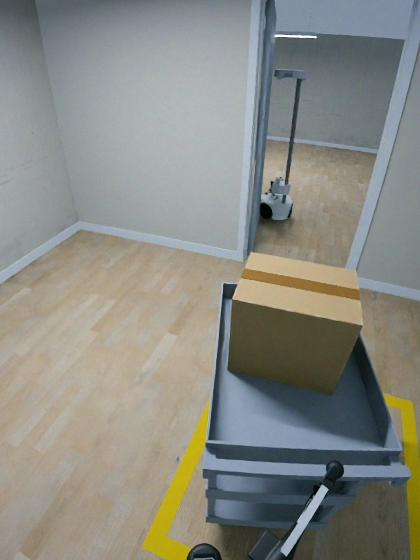

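>>> move --r2 '{"joints": {"lift_m": 0.87, "gripper_m": 0.0}}' --blocking false --cameras '[]'

>>> wait --seconds 2 --cameras '[]'

>>> move --r2 '{"base": {"translate_m": 0.629, "strafe_m": 0.854}, "pace": "default", "contact_limits": {"translate_m": 0.3}}' --blocking false --cameras '[]'

>>> wait --seconds 7 --cameras '["r2_head_right_camera"]'

Scene clock: 2165.20 s.
move: r2 moving
r1.base_odometry: x=-2.312 y=-0.393 heading=-2.448
r1.turned_by_wheels: +0.000
r1.turned_by_imu: +0.000
r1.base_tilt: forward=-1.6 right=+1.3
r1.lidar_m: 4.74 2.79 2.03 1.95 0.25 0.25 0.47 1.33 1.47 2.74 2.88 3.90
r1.base_status: not commanded
r1.joint_positions: lift_m=+0.124 arm_m=+0.000 wrist_yaw_rad=+3.196 wrist_pitch_rad=+0.002 wrist_roll_rad=+0.000 gripper_m=+0.056
r1.joint_status: not commanded
r1.measured_speeds: translate_m=+0.000 strafe_m=+0.000 rotate_rad=+0.000 lift_m=+0.000 arm_m=+0.000 wrist_yaw_rad=+0.000 wrist_pitch_rad=+0.000 wrist_roll_rad=+0.000
r1.motor_effort: lift_m=+19(19) arm_m=+5(5) wheel_0=-4(4) wheel_1=+4(4) wheel_2=+1(1)
r1.servo_current: wrist_yaw_rad=46(65) wrist_pitch_rad=33(46) wrist_roll_rad=39(59) gripper_m=39(46)
r1.contact_limits: translate_m 0.9
r1.hand_pose: x=-0.1219 y=+0.0715 z=+0.3019 quat_wxyz=(-0.027, -0.001, +0.000, +1.000) (m; r1's base frame)
r1.wrist_depth_mm: - 133 133 - 330 235 - / - 119 133 - 334 236 - / - 127 138 1098 340 236 - / - 134 190 - 343 236 - / 138 - - - 345 236 - / - 1205 197 1205 199 236 1008 / - 809 759 167 319 238 798
r2.base_odometry: x=-6.820 y=-1.942 heading=+0.682
r2.turned_by_wheels: +0.000
r2.turned_by_imu: +0.000
r2.base_tilt: forward=-0.7 right=+0.0
r2.lidar_m: 0.33 2.70 2.32 0.54 0.35 0.29 0.32 0.43 0.95 2.20 0.45 0.33
r2.base_status: not commanded
r2.joint_positions: lift_m=+0.720 arm_m=+0.000 wrist_yaw_rad=-0.797 wrist_pitch_rad=+0.004 wrist_roll_rad=+1.569 gripper_m=+0.083
r2.joint_status: lift_m moving; gripper_m moving
r2.measured_speeds: translate_m=+0.000 strafe_m=+0.000 rotate_rad=+0.000 lift_m=+0.146 arm_m=+0.000 wrist_yaw_rad=+0.000 wrist_pitch_rad=+0.000 wrist_roll_rad=+0.000
r2.motor_effort: lift_m=+23(24) arm_m=-3(4) wheel_0=-5(5) wheel_1=+4(4) wheel_2=+6(6)
r2.servo_current: wrist_yaw_rad=46(59) wrist_pitch_rad=46(52) wrist_roll_rad=52(52) gripper_m=104(111)
r2.contact_limits: translate_m 0.3
r2.hand_pose: x=+0.3099 y=-0.2674 z=+0.8968 quat_wxyz=(+0.652, +0.652, -0.273, -0.276) (m; r2's base frame)
r2.wrist_depth_mm: - - - - - 1808 1229 / - - - - - 1808 1281 / - - - - 389 1661 1205 / - - - - 355 1863 - / - - - - 312 1863 - / - - 193 484 216 - - / - - 462 112 267 - -
pictures: none
No camera images: "cameras" was empty.

Scene clock: 2166.57 s.
earlier move: r2 done
r1.base_odometry: x=-2.312 y=-0.393 heading=-2.448
r1.turned_by_wheels: +0.000
r1.turned_by_imu: +0.000
r1.base_tilt: forward=-1.6 right=+1.2
r1.lidar_m: 4.71 2.80 2.06 1.95 0.25 0.25 0.43 1.33 1.48 2.74 2.88 3.89
r1.base_status: not commanded
r1.joint_positions: lift_m=+0.124 arm_m=+0.000 wrist_yaw_rad=+3.196 wrist_pitch_rad=+0.002 wrist_roll_rad=+0.000 gripper_m=+0.056
r1.joint_status: not commanded
r1.measured_speeds: translate_m=+0.000 strafe_m=+0.000 rotate_rad=+0.000 lift_m=+0.000 arm_m=+0.000 wrist_yaw_rad=+0.000 wrist_pitch_rad=+0.000 wrist_roll_rad=+0.000
r1.motor_effort: lift_m=+19(19) arm_m=+4(5) wheel_0=-3(4) wheel_1=+4(4) wheel_2=+1(1)
r1.servo_current: wrist_yaw_rad=39(65) wrist_pitch_rad=46(46) wrist_roll_rad=46(72) gripper_m=46(46)
r1.contact_limits: translate_m 0.9
r1.hand_pose: x=-0.1219 y=+0.0715 z=+0.3019 quat_wxyz=(-0.027, -0.001, +0.000, +1.000) (m; r1's base frame)
r1.wrist_depth_mm: - 133 133 - 330 235 - / - 118 133 - 336 236 - / - 127 137 1098 338 236 - / - 134 189 - 345 236 - / 137 - - - 345 237 - / - 1229 197 1205 198 237 1008 / - 809 768 167 319 238 809
r2.base_odometry: x=-6.820 y=-1.942 heading=+0.682
r2.turned_by_wheels: +0.000
r2.turned_by_imu: +0.000
r2.base_tilt: forward=-0.7 right=+0.0
r2.lidar_m: 0.34 2.69 2.33 0.56 0.34 0.31 0.32 0.43 0.96 2.24 0.43 0.31
r2.base_status: not commanded
r2.joint_positions: lift_m=+0.870 arm_m=+0.000 wrist_yaw_rad=-0.802 wrist_pitch_rad=+0.006 wrist_roll_rad=+1.569 gripper_m=+0.001
r2.joint_status: all done
r2.measured_speeds: translate_m=+0.000 strafe_m=+0.000 rotate_rad=+0.000 lift_m=+0.000 arm_m=+0.000 wrist_yaw_rad=+0.000 wrist_pitch_rad=+0.000 wrist_roll_rad=+0.000
r2.motor_effort: lift_m=+21(29) arm_m=-4(4) wheel_0=-3(5) wheel_1=+2(4) wheel_2=+1(6)
r2.servo_current: wrist_yaw_rad=46(59) wrist_pitch_rad=46(59) wrist_roll_rad=52(59) gripper_m=59(195)
r2.contact_limits: translate_m 0.3
r2.hand_pose: x=+0.3087 y=-0.2680 z=+1.0461 quat_wxyz=(+0.651, +0.651, -0.274, -0.278) (m; r2's base frame)
r2.wrist_depth_mm: - - - - - - 1499 / - - - - - - 1499 / - - - - - 384 1366 / - - - - - 355 286 / - - - - - 473 260 / - - 189 194 183 473 278 / - - - 112 - 439 267
wait: 1.37 of 2 s (r2 has come to rest)
pictures: none
No camera images: "cameras" was empty.

Scene clock: 2167.07 s.
move: r2 moving
r1.base_odometry: x=-2.312 y=-0.393 heading=-2.448
r1.turned_by_wheels: +0.000
r1.turned_by_imu: +0.000
r1.base_tilt: forward=-1.6 right=+1.3
r1.lidar_m: 4.72 2.79 2.03 1.96 0.26 0.25 0.43 1.34 1.49 2.74 2.85 3.88
r1.base_status: not commanded
r1.joint_positions: lift_m=+0.124 arm_m=+0.000 wrist_yaw_rad=+3.196 wrist_pitch_rad=+0.002 wrist_roll_rad=+0.000 gripper_m=+0.056
r1.joint_status: not commanded
r1.measured_speeds: translate_m=+0.000 strafe_m=+0.000 rotate_rad=+0.000 lift_m=+0.000 arm_m=+0.000 wrist_yaw_rad=+0.000 wrist_pitch_rad=+0.000 wrist_roll_rad=+0.000
r1.motor_effort: lift_m=+19(19) arm_m=+5(5) wheel_0=-4(4) wheel_1=+4(4) wheel_2=+1(1)
r1.servo_current: wrist_yaw_rad=39(59) wrist_pitch_rad=46(52) wrist_roll_rad=52(65) gripper_m=39(46)
r1.contact_limits: translate_m 0.9
r1.hand_pose: x=-0.1219 y=+0.0715 z=+0.3019 quat_wxyz=(-0.027, -0.001, +0.000, +1.000) (m; r1's base frame)
r1.wrist_depth_mm: - 133 133 - 330 236 - / - 118 133 - 336 236 - / - 127 137 1098 340 235 - / - 134 189 - 343 236 - / 138 - - - 345 236 - / - 1229 196 1205 198 237 1025 / - 798 759 167 319 238 798
r2.base_odometry: x=-6.821 y=-1.911 heading=+0.681
r2.turned_by_wheels: -0.001
r2.turned_by_imu: +0.000
r2.base_tilt: forward=-0.7 right=+0.1
r2.lidar_m: 0.31 2.65 2.39 0.56 0.36 0.31 0.34 0.44 0.97 2.28 0.40 0.33
r2.base_status: translate_m moving; strafe_m moving
r2.joint_positions: lift_m=+0.870 arm_m=+0.000 wrist_yaw_rad=-0.802 wrist_pitch_rad=+0.006 wrist_roll_rad=+1.569 gripper_m=+0.001
r2.joint_status: not commanded
r2.measured_speeds: translate_m=+0.071 strafe_m=+0.099 rotate_rad=-0.005 lift_m=+0.000 arm_m=+0.000 wrist_yaw_rad=+0.000 wrist_pitch_rad=+0.000 wrist_roll_rad=+0.000
r2.motor_effort: lift_m=+21(21) arm_m=-4(4) wheel_0=-9(11) wheel_1=+10(11) wheel_2=-9(10)
r2.servo_current: wrist_yaw_rad=46(65) wrist_pitch_rad=52(52) wrist_roll_rad=46(59) gripper_m=52(65)
r2.contact_limits: translate_m 0.3
r2.hand_pose: x=+0.3087 y=-0.2680 z=+1.0461 quat_wxyz=(+0.651, +0.651, -0.274, -0.278) (m; r2's base frame)
r2.wrist_depth_mm: - - - - - - 1464 / - - - - - - 1397 / - - - - - 368 301 / - - - - - 351 266 / - - - - - 469 260 / - - 190 194 185 473 277 / - - - 112 - 439 262
pictures: none
No camera images: "cameras" was empty.

Scene clock: 2171.57 s.
earlier move: r2 done
r1.base_odometry: x=-2.312 y=-0.393 heading=-2.448
r1.turned_by_wheels: +0.000
r1.turned_by_imu: +0.000
r1.base_tilt: forward=-1.6 right=+1.3
r1.lidar_m: 4.75 2.84 2.06 1.94 0.25 0.25 0.45 1.33 1.49 2.73 2.85 3.90
r1.base_status: not commanded
r1.joint_positions: lift_m=+0.124 arm_m=+0.000 wrist_yaw_rad=+3.196 wrist_pitch_rad=+0.002 wrist_roll_rad=+0.000 gripper_m=+0.056
r1.joint_status: not commanded
r1.measured_speeds: translate_m=+0.000 strafe_m=+0.000 rotate_rad=+0.000 lift_m=+0.000 arm_m=+0.000 wrist_yaw_rad=+0.000 wrist_pitch_rad=+0.000 wrist_roll_rad=+0.000
r1.motor_effort: lift_m=+19(19) arm_m=+5(5) wheel_0=-4(4) wheel_1=+4(4) wheel_2=+1(1)
r1.servo_current: wrist_yaw_rad=46(72) wrist_pitch_rad=39(52) wrist_roll_rad=39(65) gripper_m=46(52)
r1.contact_limits: translate_m 0.9
r1.hand_pose: x=-0.1219 y=+0.0715 z=+0.3019 quat_wxyz=(-0.027, -0.001, +0.000, +1.000) (m; r1's base frame)
r1.wrist_depth_mm: - 133 133 - 330 236 - / - 118 133 - 336 236 - / - 127 137 1098 340 236 - / - 134 190 - 343 236 - / 138 - - - 345 237 - / - 1205 196 1182 199 237 1008 / - 798 759 167 315 239 798
r2.base_odometry: x=-6.869 y=-0.883 heading=+0.681
r2.turned_by_wheels: +0.000
r2.turned_by_imu: +0.003
r2.base_tilt: forward=-0.7 right=+0.1
r2.lidar_m: 2.21 1.56 1.46 0.90 0.59 0.53 0.55 0.72 0.89 0.82 0.94 2.20
r2.base_status: done
r2.joint_positions: lift_m=+0.870 arm_m=+0.000 wrist_yaw_rad=-0.802 wrist_pitch_rad=+0.006 wrist_roll_rad=+1.569 gripper_m=+0.001
r2.joint_status: not commanded
r2.measured_speeds: translate_m=+0.000 strafe_m=+0.000 rotate_rad=+0.000 lift_m=+0.000 arm_m=+0.000 wrist_yaw_rad=+0.000 wrist_pitch_rad=+0.000 wrist_roll_rad=+0.000
r2.motor_effort: lift_m=+21(21) arm_m=-3(4) wheel_0=-2(11) wheel_1=+2(13) wheel_2=-4(11)
r2.servo_current: wrist_yaw_rad=39(65) wrist_pitch_rad=46(52) wrist_roll_rad=39(65) gripper_m=65(72)
r2.contact_limits: translate_m 0.3
r2.hand_pose: x=+0.3087 y=-0.2680 z=+1.0462 quat_wxyz=(+0.651, +0.651, -0.274, -0.278) (m; r2's base frame)
r2.wrist_depth_mm: - - - - - - 1464 / - - - - - - 1499 / - - - - - - 1499 / - - - - - - 1499 / - - - - - - 1499 / - - 187 193 184 1983 1537 / - - - 112 - - 1464
wait: 4.50 of 7 s (r2 has come to rest)
pictures: r2_head_right_camera
Images, in order (width x height): r2_head_right_camera 420x672.

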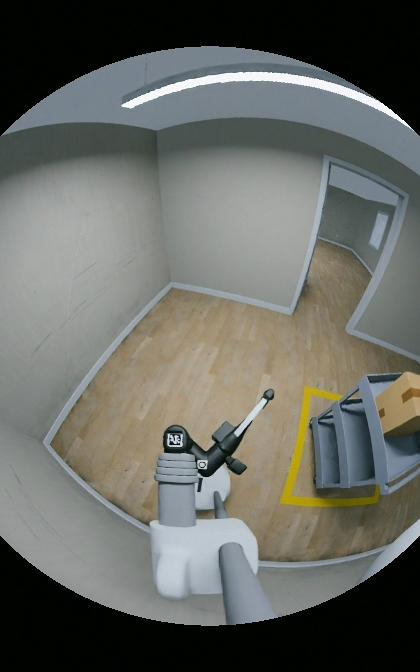

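>>> zoom_image --camera "r2_head_right_camera" --region '[260, 350, 420, 530]'

Scaled by 2.800 from the camera's 420x672 image, which has a finer 600x960 frame.

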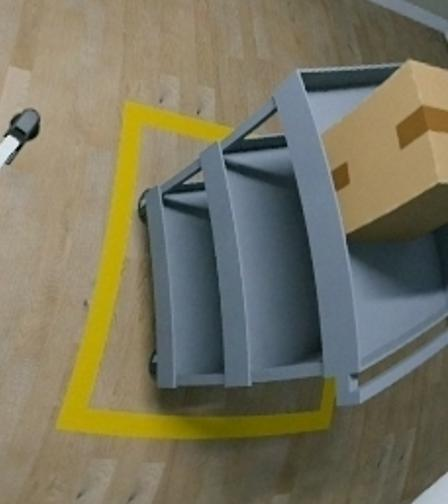

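>>> move --r2 '{"base": {"rotate_rad": -2.007}, "joints": {"wrist_yaw_rad": 0.0, "lift_m": 0.643, "gripper_m": -0.005}, "pace": "default"}' --blocking false --cameras '[]'

>>> wait --seconds 6 --cameras '[]'

>>> wait --seconds 0 --cameras '["r2_head_camera"]'

Scene clock: 2198.57 s.
move: r2 moving
r1.base_odometry: x=-2.312 y=-0.393 heading=-2.448
r1.turned_by_wheels: +0.000
r1.turned_by_imu: +0.000
r1.base_tilt: forward=-1.6 right=+1.3
r1.lidar_m: 4.74 2.81 2.04 1.95 0.25 0.25 0.42 1.32 1.49 2.76 2.86 3.89
r1.base_status: not commanded
r1.joint_positions: lift_m=+0.124 arm_m=+0.000 wrist_yaw_rad=+3.196 wrist_pitch_rad=+0.002 wrist_roll_rad=+0.000 gripper_m=+0.056
r1.joint_status: not commanded
r1.measured_speeds: translate_m=+0.000 strafe_m=+0.000 rotate_rad=+0.000 lift_m=+0.000 arm_m=+0.000 wrist_yaw_rad=+0.000 wrist_pitch_rad=+0.000 wrist_roll_rad=+0.000
r1.motor_effort: lift_m=+19(19) arm_m=+4(5) wheel_0=-3(4) wheel_1=+4(4) wheel_2=+1(1)
r1.servo_current: wrist_yaw_rad=46(52) wrist_pitch_rad=39(52) wrist_roll_rad=33(52) gripper_m=46(46)
r1.contact_limits: translate_m 0.9
r1.hand_pose: x=-0.1219 y=+0.0715 z=+0.3019 quat_wxyz=(-0.027, -0.001, +0.000, +1.000) (m; r1's base frame)
r1.wrist_depth_mm: - 133 133 - 330 236 - / - 118 133 - 334 235 - / - 127 137 1118 340 236 - / - 134 190 - 343 236 - / 138 - - - 345 237 - / - 1229 197 1205 198 237 1025 / - 809 759 167 317 237 798
r2.base_odometry: x=-6.869 y=-0.883 heading=+0.431
r2.turned_by_wheels: -0.250
r2.turned_by_imu: -0.243
r2.base_tilt: forward=-0.7 right=+0.1
r2.lidar_m: 2.20 1.82 1.45 1.38 0.70 0.57 0.54 0.61 0.99 0.84 0.85 2.22
r2.base_status: rotate_rad moving
r2.joint_positions: lift_m=+0.832 arm_m=+0.000 wrist_yaw_rad=-0.236 wrist_pitch_rad=+0.006 wrist_roll_rad=+1.569 gripper_m=-0.004
r2.joint_status: lift_m moving; wrist_yaw_rad moving; gripper_m moving
r2.measured_speeds: translate_m=-0.001 strafe_m=-0.001 rotate_rad=-0.965 lift_m=-0.146 arm_m=+0.000 wrist_yaw_rad=+1.743 wrist_pitch_rad=+0.000 wrist_roll_rad=+0.000
r2.motor_effort: lift_m=+13(21) arm_m=-3(4) wheel_0=+6(12) wheel_1=+9(10) wheel_2=+10(10)
r2.servo_current: wrist_yaw_rad=59(124) wrist_pitch_rad=52(52) wrist_roll_rad=52(59) gripper_m=78(104)
r2.hand_pose: x=+0.4308 y=-0.1525 z=+1.0087 quat_wxyz=(+0.703, +0.702, -0.081, -0.086) (m; r2's base frame)
r2.wrist_depth_mm: - - - - - - 1430 / - - - - - - 1499 / - - - - - - 1430 / - - - - - - 1430 / - - - - - - 1430 / - - 178 192 175 1983 1464 / - 125 - 112 - - 1499
pictures: none
No camera images: "cameras" was empty.

Scene clock: 2200.40 s.
earlier move: r2 done
r1.base_odometry: x=-2.312 y=-0.393 heading=-2.448
r1.turned_by_wheels: +0.000
r1.turned_by_imu: +0.000
r1.base_tilt: forward=-1.6 right=+1.3
r1.lidar_m: 4.73 2.82 2.03 1.95 0.25 0.25 0.45 1.33 1.50 2.75 2.86 3.89
r1.base_status: not commanded
r1.joint_positions: lift_m=+0.124 arm_m=+0.000 wrist_yaw_rad=+3.196 wrist_pitch_rad=+0.002 wrist_roll_rad=+0.000 gripper_m=+0.056
r1.joint_status: not commanded
r1.measured_speeds: translate_m=+0.000 strafe_m=+0.000 rotate_rad=+0.000 lift_m=+0.000 arm_m=+0.000 wrist_yaw_rad=+0.000 wrist_pitch_rad=+0.000 wrist_roll_rad=+0.000
r1.motor_effort: lift_m=+19(19) arm_m=+4(5) wheel_0=-3(4) wheel_1=+4(4) wheel_2=+1(1)
r1.servo_current: wrist_yaw_rad=39(65) wrist_pitch_rad=46(52) wrist_roll_rad=39(65) gripper_m=46(46)
r1.contact_limits: translate_m 0.9
r1.hand_pose: x=-0.1219 y=+0.0715 z=+0.3019 quat_wxyz=(-0.027, -0.001, +0.000, +1.000) (m; r1's base frame)
r1.wrist_depth_mm: - 133 133 - 329 236 - / - 118 133 - 338 235 - / - 127 137 1098 340 236 - / - 134 190 - 342 236 - / 138 - - - 345 237 - / - 1229 197 1205 199 237 1008 / - 820 759 167 317 238 809
r2.base_odometry: x=-6.869 y=-0.883 heading=-1.325
r2.turned_by_wheels: -1.756
r2.turned_by_imu: -1.709
r2.base_tilt: forward=-0.7 right=+0.0
r2.lidar_m: 0.87 0.85 1.01 2.19 2.11 1.53 1.45 0.81 0.59 0.53 0.59 0.77
r2.base_status: done
r2.joint_positions: lift_m=+0.643 arm_m=+0.000 wrist_yaw_rad=-0.003 wrist_pitch_rad=+0.006 wrist_roll_rad=+1.569 gripper_m=-0.004
r2.joint_status: all done
r2.measured_speeds: translate_m=+0.000 strafe_m=+0.000 rotate_rad=+0.000 lift_m=+0.000 arm_m=+0.000 wrist_yaw_rad=+0.000 wrist_pitch_rad=+0.000 wrist_roll_rad=+0.000
r2.motor_effort: lift_m=+14(21) arm_m=-4(4) wheel_0=+2(12) wheel_1=+1(12) wheel_2=+4(11)
r2.servo_current: wrist_yaw_rad=46(124) wrist_pitch_rad=46(52) wrist_roll_rad=46(59) gripper_m=59(104)
r2.hand_pose: x=+0.4591 y=-0.0882 z=+0.8198 quat_wxyz=(+0.708, +0.706, +0.001, -0.003) (m; r2's base frame)
r2.wrist_depth_mm: - - - - - - 1025 / - - - - - 1464 1160 / - - - - - 1661 1182 / - - - - - 1708 1160 / - - - - - 1708 1160 / - - 188 193 183 1708 1160 / - - - 112 - - -
wait: 1.83 of 6 s (r2 has come to rest)
pictures: none
No camera images: "cameras" was empty.

Scene clock: 2200.40 s.
r1.base_odometry: x=-2.312 y=-0.393 heading=-2.448
r1.turned_by_wheels: +0.000
r1.turned_by_imu: +0.000
r1.base_tilt: forward=-1.6 right=+1.3
r1.lidar_m: 4.73 2.82 2.03 1.95 0.25 0.25 0.45 1.33 1.50 2.75 2.86 3.89
r1.base_status: not commanded
r1.joint_positions: lift_m=+0.124 arm_m=+0.000 wrist_yaw_rad=+3.196 wrist_pitch_rad=+0.002 wrist_roll_rad=+0.000 gripper_m=+0.056
r1.joint_status: not commanded
r1.measured_speeds: translate_m=+0.000 strafe_m=+0.000 rotate_rad=+0.000 lift_m=+0.000 arm_m=+0.000 wrist_yaw_rad=+0.000 wrist_pitch_rad=+0.000 wrist_roll_rad=+0.000
r1.motor_effort: lift_m=+19(19) arm_m=+4(5) wheel_0=-3(4) wheel_1=+4(4) wheel_2=+1(1)
r1.servo_current: wrist_yaw_rad=39(65) wrist_pitch_rad=46(52) wrist_roll_rad=39(65) gripper_m=46(46)
r1.contact_limits: translate_m 0.9
r1.hand_pose: x=-0.1219 y=+0.0715 z=+0.3019 quat_wxyz=(-0.027, -0.001, +0.000, +1.000) (m; r1's base frame)
r1.wrist_depth_mm: - 133 133 - 329 236 - / - 118 133 - 338 235 - / - 127 137 1098 340 236 - / - 134 190 - 342 236 - / 138 - - - 345 237 - / - 1229 197 1205 199 237 1008 / - 820 759 167 317 238 809
r2.base_odometry: x=-6.869 y=-0.883 heading=-1.325
r2.turned_by_wheels: +0.000
r2.turned_by_imu: +0.000
r2.base_tilt: forward=-0.7 right=+0.0
r2.lidar_m: 0.87 0.85 1.01 2.19 2.11 1.53 1.45 0.81 0.59 0.53 0.59 0.77
r2.base_status: done
r2.joint_positions: lift_m=+0.643 arm_m=+0.000 wrist_yaw_rad=-0.003 wrist_pitch_rad=+0.006 wrist_roll_rad=+1.569 gripper_m=-0.004
r2.joint_status: all done
r2.measured_speeds: translate_m=+0.000 strafe_m=+0.000 rotate_rad=+0.000 lift_m=+0.000 arm_m=+0.000 wrist_yaw_rad=+0.000 wrist_pitch_rad=+0.000 wrist_roll_rad=+0.000
r2.motor_effort: lift_m=+14(21) arm_m=-4(4) wheel_0=+2(12) wheel_1=+1(12) wheel_2=+4(11)
r2.servo_current: wrist_yaw_rad=46(124) wrist_pitch_rad=46(52) wrist_roll_rad=46(59) gripper_m=59(104)
r2.hand_pose: x=+0.4591 y=-0.0882 z=+0.8198 quat_wxyz=(+0.708, +0.706, +0.001, -0.003) (m; r2's base frame)
r2.wrist_depth_mm: - - - - - - 1025 / - - - - - 1464 1160 / - - - - - 1661 1182 / - - - - - 1708 1160 / - - - - - 1708 1160 / - - 188 193 183 1708 1160 / - - - 112 - - -
pictures: r2_head_camera
Images, in order (width x height): r2_head_camera 420x560.

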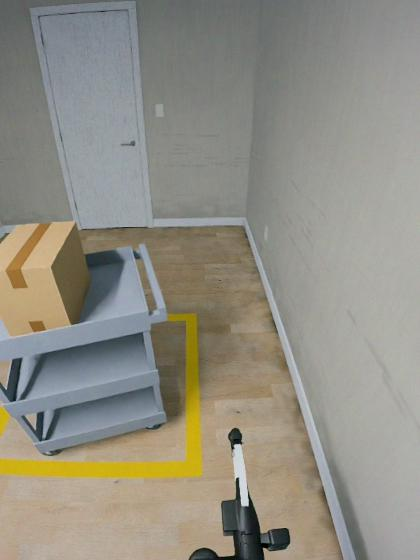

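>>> move --blocking false --cameras '[]' --r2 '{"base": {"strafe_m": 0.81}, "pace": "default"}'

>>> wait --seconds 6 --cameras '["r2_head_camera", "r2_head_right_camera"]'

Scene clock: 2222.33 s.
move: r2 moving
r1.base_odometry: x=-2.312 y=-0.393 heading=-2.448
r1.turned_by_wheels: +0.000
r1.turned_by_imu: +0.000
r1.base_tilt: forward=-1.6 right=+1.3
r1.lidar_m: 4.74 2.78 2.02 1.96 0.25 0.25 0.43 1.33 1.51 2.75 2.88 3.87
r1.base_status: not commanded
r1.joint_positions: lift_m=+0.124 arm_m=+0.000 wrist_yaw_rad=+3.196 wrist_pitch_rad=+0.002 wrist_roll_rad=+0.000 gripper_m=+0.056
r1.joint_status: not commanded
r1.measured_speeds: translate_m=+0.000 strafe_m=+0.000 rotate_rad=+0.000 lift_m=+0.000 arm_m=+0.000 wrist_yaw_rad=+0.000 wrist_pitch_rad=+0.000 wrist_roll_rad=+0.000
r1.motor_effort: lift_m=+19(19) arm_m=+5(5) wheel_0=-4(4) wheel_1=+4(4) wheel_2=+1(1)
r1.servo_current: wrist_yaw_rad=52(65) wrist_pitch_rad=39(46) wrist_roll_rad=33(59) gripper_m=39(46)
r1.contact_limits: translate_m 0.9
r1.hand_pose: x=-0.1219 y=+0.0715 z=+0.3019 quat_wxyz=(-0.027, -0.001, +0.000, +1.000) (m; r1's base frame)
r1.wrist_depth_mm: - 133 133 - 330 235 - / - 118 133 - 336 236 - / - 127 137 1098 338 236 - / - 134 190 - 343 236 - / 138 - - - 347 237 - / - 1205 197 1182 198 236 1025 / - 809 759 167 317 238 809
r2.base_odometry: x=-6.834 y=-0.874 heading=-1.325
r2.turned_by_wheels: +0.000
r2.turned_by_imu: +0.000
r2.base_tilt: forward=-0.7 right=+0.1
r2.lidar_m: 0.83 0.83 0.99 2.16 2.12 1.53 1.45 0.86 0.62 0.57 0.59 0.87
r2.base_status: strafe_m moving
r2.joint_positions: lift_m=+0.643 arm_m=+0.000 wrist_yaw_rad=-0.003 wrist_pitch_rad=+0.006 wrist_roll_rad=+1.569 gripper_m=-0.004
r2.joint_status: not commanded
r2.measured_speeds: translate_m=+0.001 strafe_m=+0.141 rotate_rad=-0.005 lift_m=+0.000 arm_m=+0.000 wrist_yaw_rad=+0.000 wrist_pitch_rad=+0.000 wrist_roll_rad=+0.000
r2.motor_effort: lift_m=+14(14) arm_m=-3(4) wheel_0=-8(12) wheel_1=+10(11) wheel_2=+0(4)
r2.servo_current: wrist_yaw_rad=46(59) wrist_pitch_rad=46(52) wrist_roll_rad=46(59) gripper_m=72(72)
r2.hand_pose: x=+0.4591 y=-0.0882 z=+0.8198 quat_wxyz=(+0.708, +0.706, +0.001, -0.003) (m; r2's base frame)
r2.wrist_depth_mm: - - - - - - 1060 / - - - - - 1576 1160 / - - - - - 1708 1182 / - - - - - 1708 1182 / - - - - - 1756 1160 / - - 189 192 176 1756 1182 / - - - 112 - - -
pictures: none
No camera images: "cameras" was empty.

Scene clock: 2225.87 s.
earlier move: r2 done
r1.base_odometry: x=-2.312 y=-0.393 heading=-2.448
r1.turned_by_wheels: +0.000
r1.turned_by_imu: +0.000
r1.base_tilt: forward=-1.6 right=+1.3
r1.lidar_m: 4.74 2.79 2.04 1.97 0.25 0.25 0.45 1.33 1.48 2.72 2.88 3.89
r1.base_status: not commanded
r1.joint_positions: lift_m=+0.124 arm_m=+0.000 wrist_yaw_rad=+3.196 wrist_pitch_rad=+0.002 wrist_roll_rad=+0.000 gripper_m=+0.056
r1.joint_status: not commanded
r1.measured_speeds: translate_m=+0.000 strafe_m=+0.000 rotate_rad=+0.000 lift_m=+0.000 arm_m=+0.000 wrist_yaw_rad=+0.000 wrist_pitch_rad=+0.000 wrist_roll_rad=+0.000
r1.motor_effort: lift_m=+19(19) arm_m=+5(5) wheel_0=-3(4) wheel_1=+4(4) wheel_2=+1(1)
r1.servo_current: wrist_yaw_rad=52(65) wrist_pitch_rad=39(52) wrist_roll_rad=59(65) gripper_m=46(52)
r1.contact_limits: translate_m 0.9
r1.hand_pose: x=-0.1219 y=+0.0715 z=+0.3019 quat_wxyz=(-0.027, -0.001, +0.000, +1.000) (m; r1's base frame)
r1.wrist_depth_mm: - 133 133 - 330 235 - / - 118 133 - 334 235 - / - 127 137 1098 340 236 - / - 134 190 - 343 236 - / 138 - - - 345 236 - / - 1205 197 1205 198 236 1025 / - 809 759 167 317 238 798
r2.base_odometry: x=-6.084 y=-0.686 heading=-1.325
r2.turned_by_wheels: +0.000
r2.turned_by_imu: +0.001
r2.base_tilt: forward=-0.7 right=+0.0
r2.lidar_m: 0.66 2.04 1.42 1.39 1.46 1.55 1.46 1.57 1.42 1.34 1.42 0.73
r2.base_status: done
r2.joint_positions: lift_m=+0.643 arm_m=+0.000 wrist_yaw_rad=-0.003 wrist_pitch_rad=+0.006 wrist_roll_rad=+1.569 gripper_m=-0.004
r2.joint_status: not commanded
r2.measured_speeds: translate_m=+0.000 strafe_m=+0.000 rotate_rad=+0.000 lift_m=+0.000 arm_m=+0.000 wrist_yaw_rad=+0.000 wrist_pitch_rad=+0.000 wrist_roll_rad=+0.000
r2.motor_effort: lift_m=+15(15) arm_m=-3(4) wheel_0=+0(14) wheel_1=+2(12) wheel_2=+0(4)
r2.servo_current: wrist_yaw_rad=46(59) wrist_pitch_rad=46(52) wrist_roll_rad=52(59) gripper_m=65(72)
r2.hand_pose: x=+0.4591 y=-0.0882 z=+0.8197 quat_wxyz=(+0.708, +0.706, +0.001, -0.003) (m; r2's base frame)
r2.wrist_depth_mm: - - - 569 - 569 - / - - 597 544 - 535 - / - - 597 517 - 512 517 / - - - 492 - 492 496 / - - - 477 - 1576 480 / - - 189 194 183 1661 1138 / - - - 112 - 1708 1205
wait: 3.53 of 6 s (r2 has come to rest)
pictures: r2_head_camera, r2_head_right_camera
Images, in order (width x height): r2_head_camera 420x560, r2_head_right_camera 420x672.

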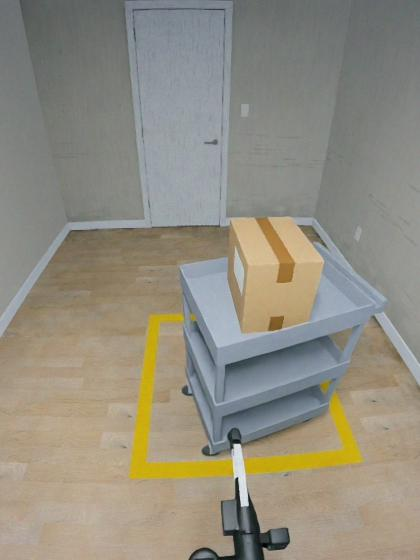

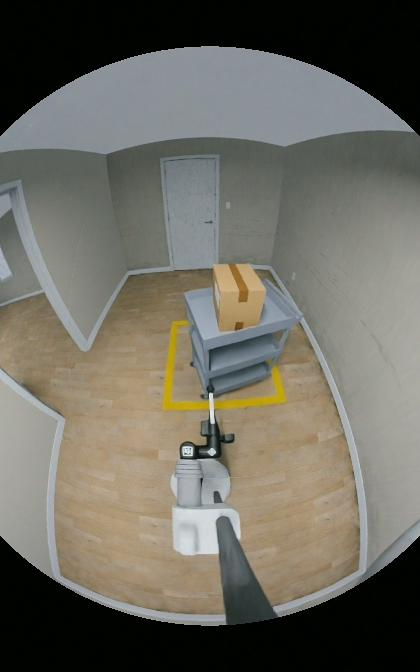

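>>> zoom_image --camera "r2_head_camera" --region '[120, 300, 400, 490]'

Scaled by 1.800 from the camera's 420x560 image, which has a finer 1200x1600 frame.

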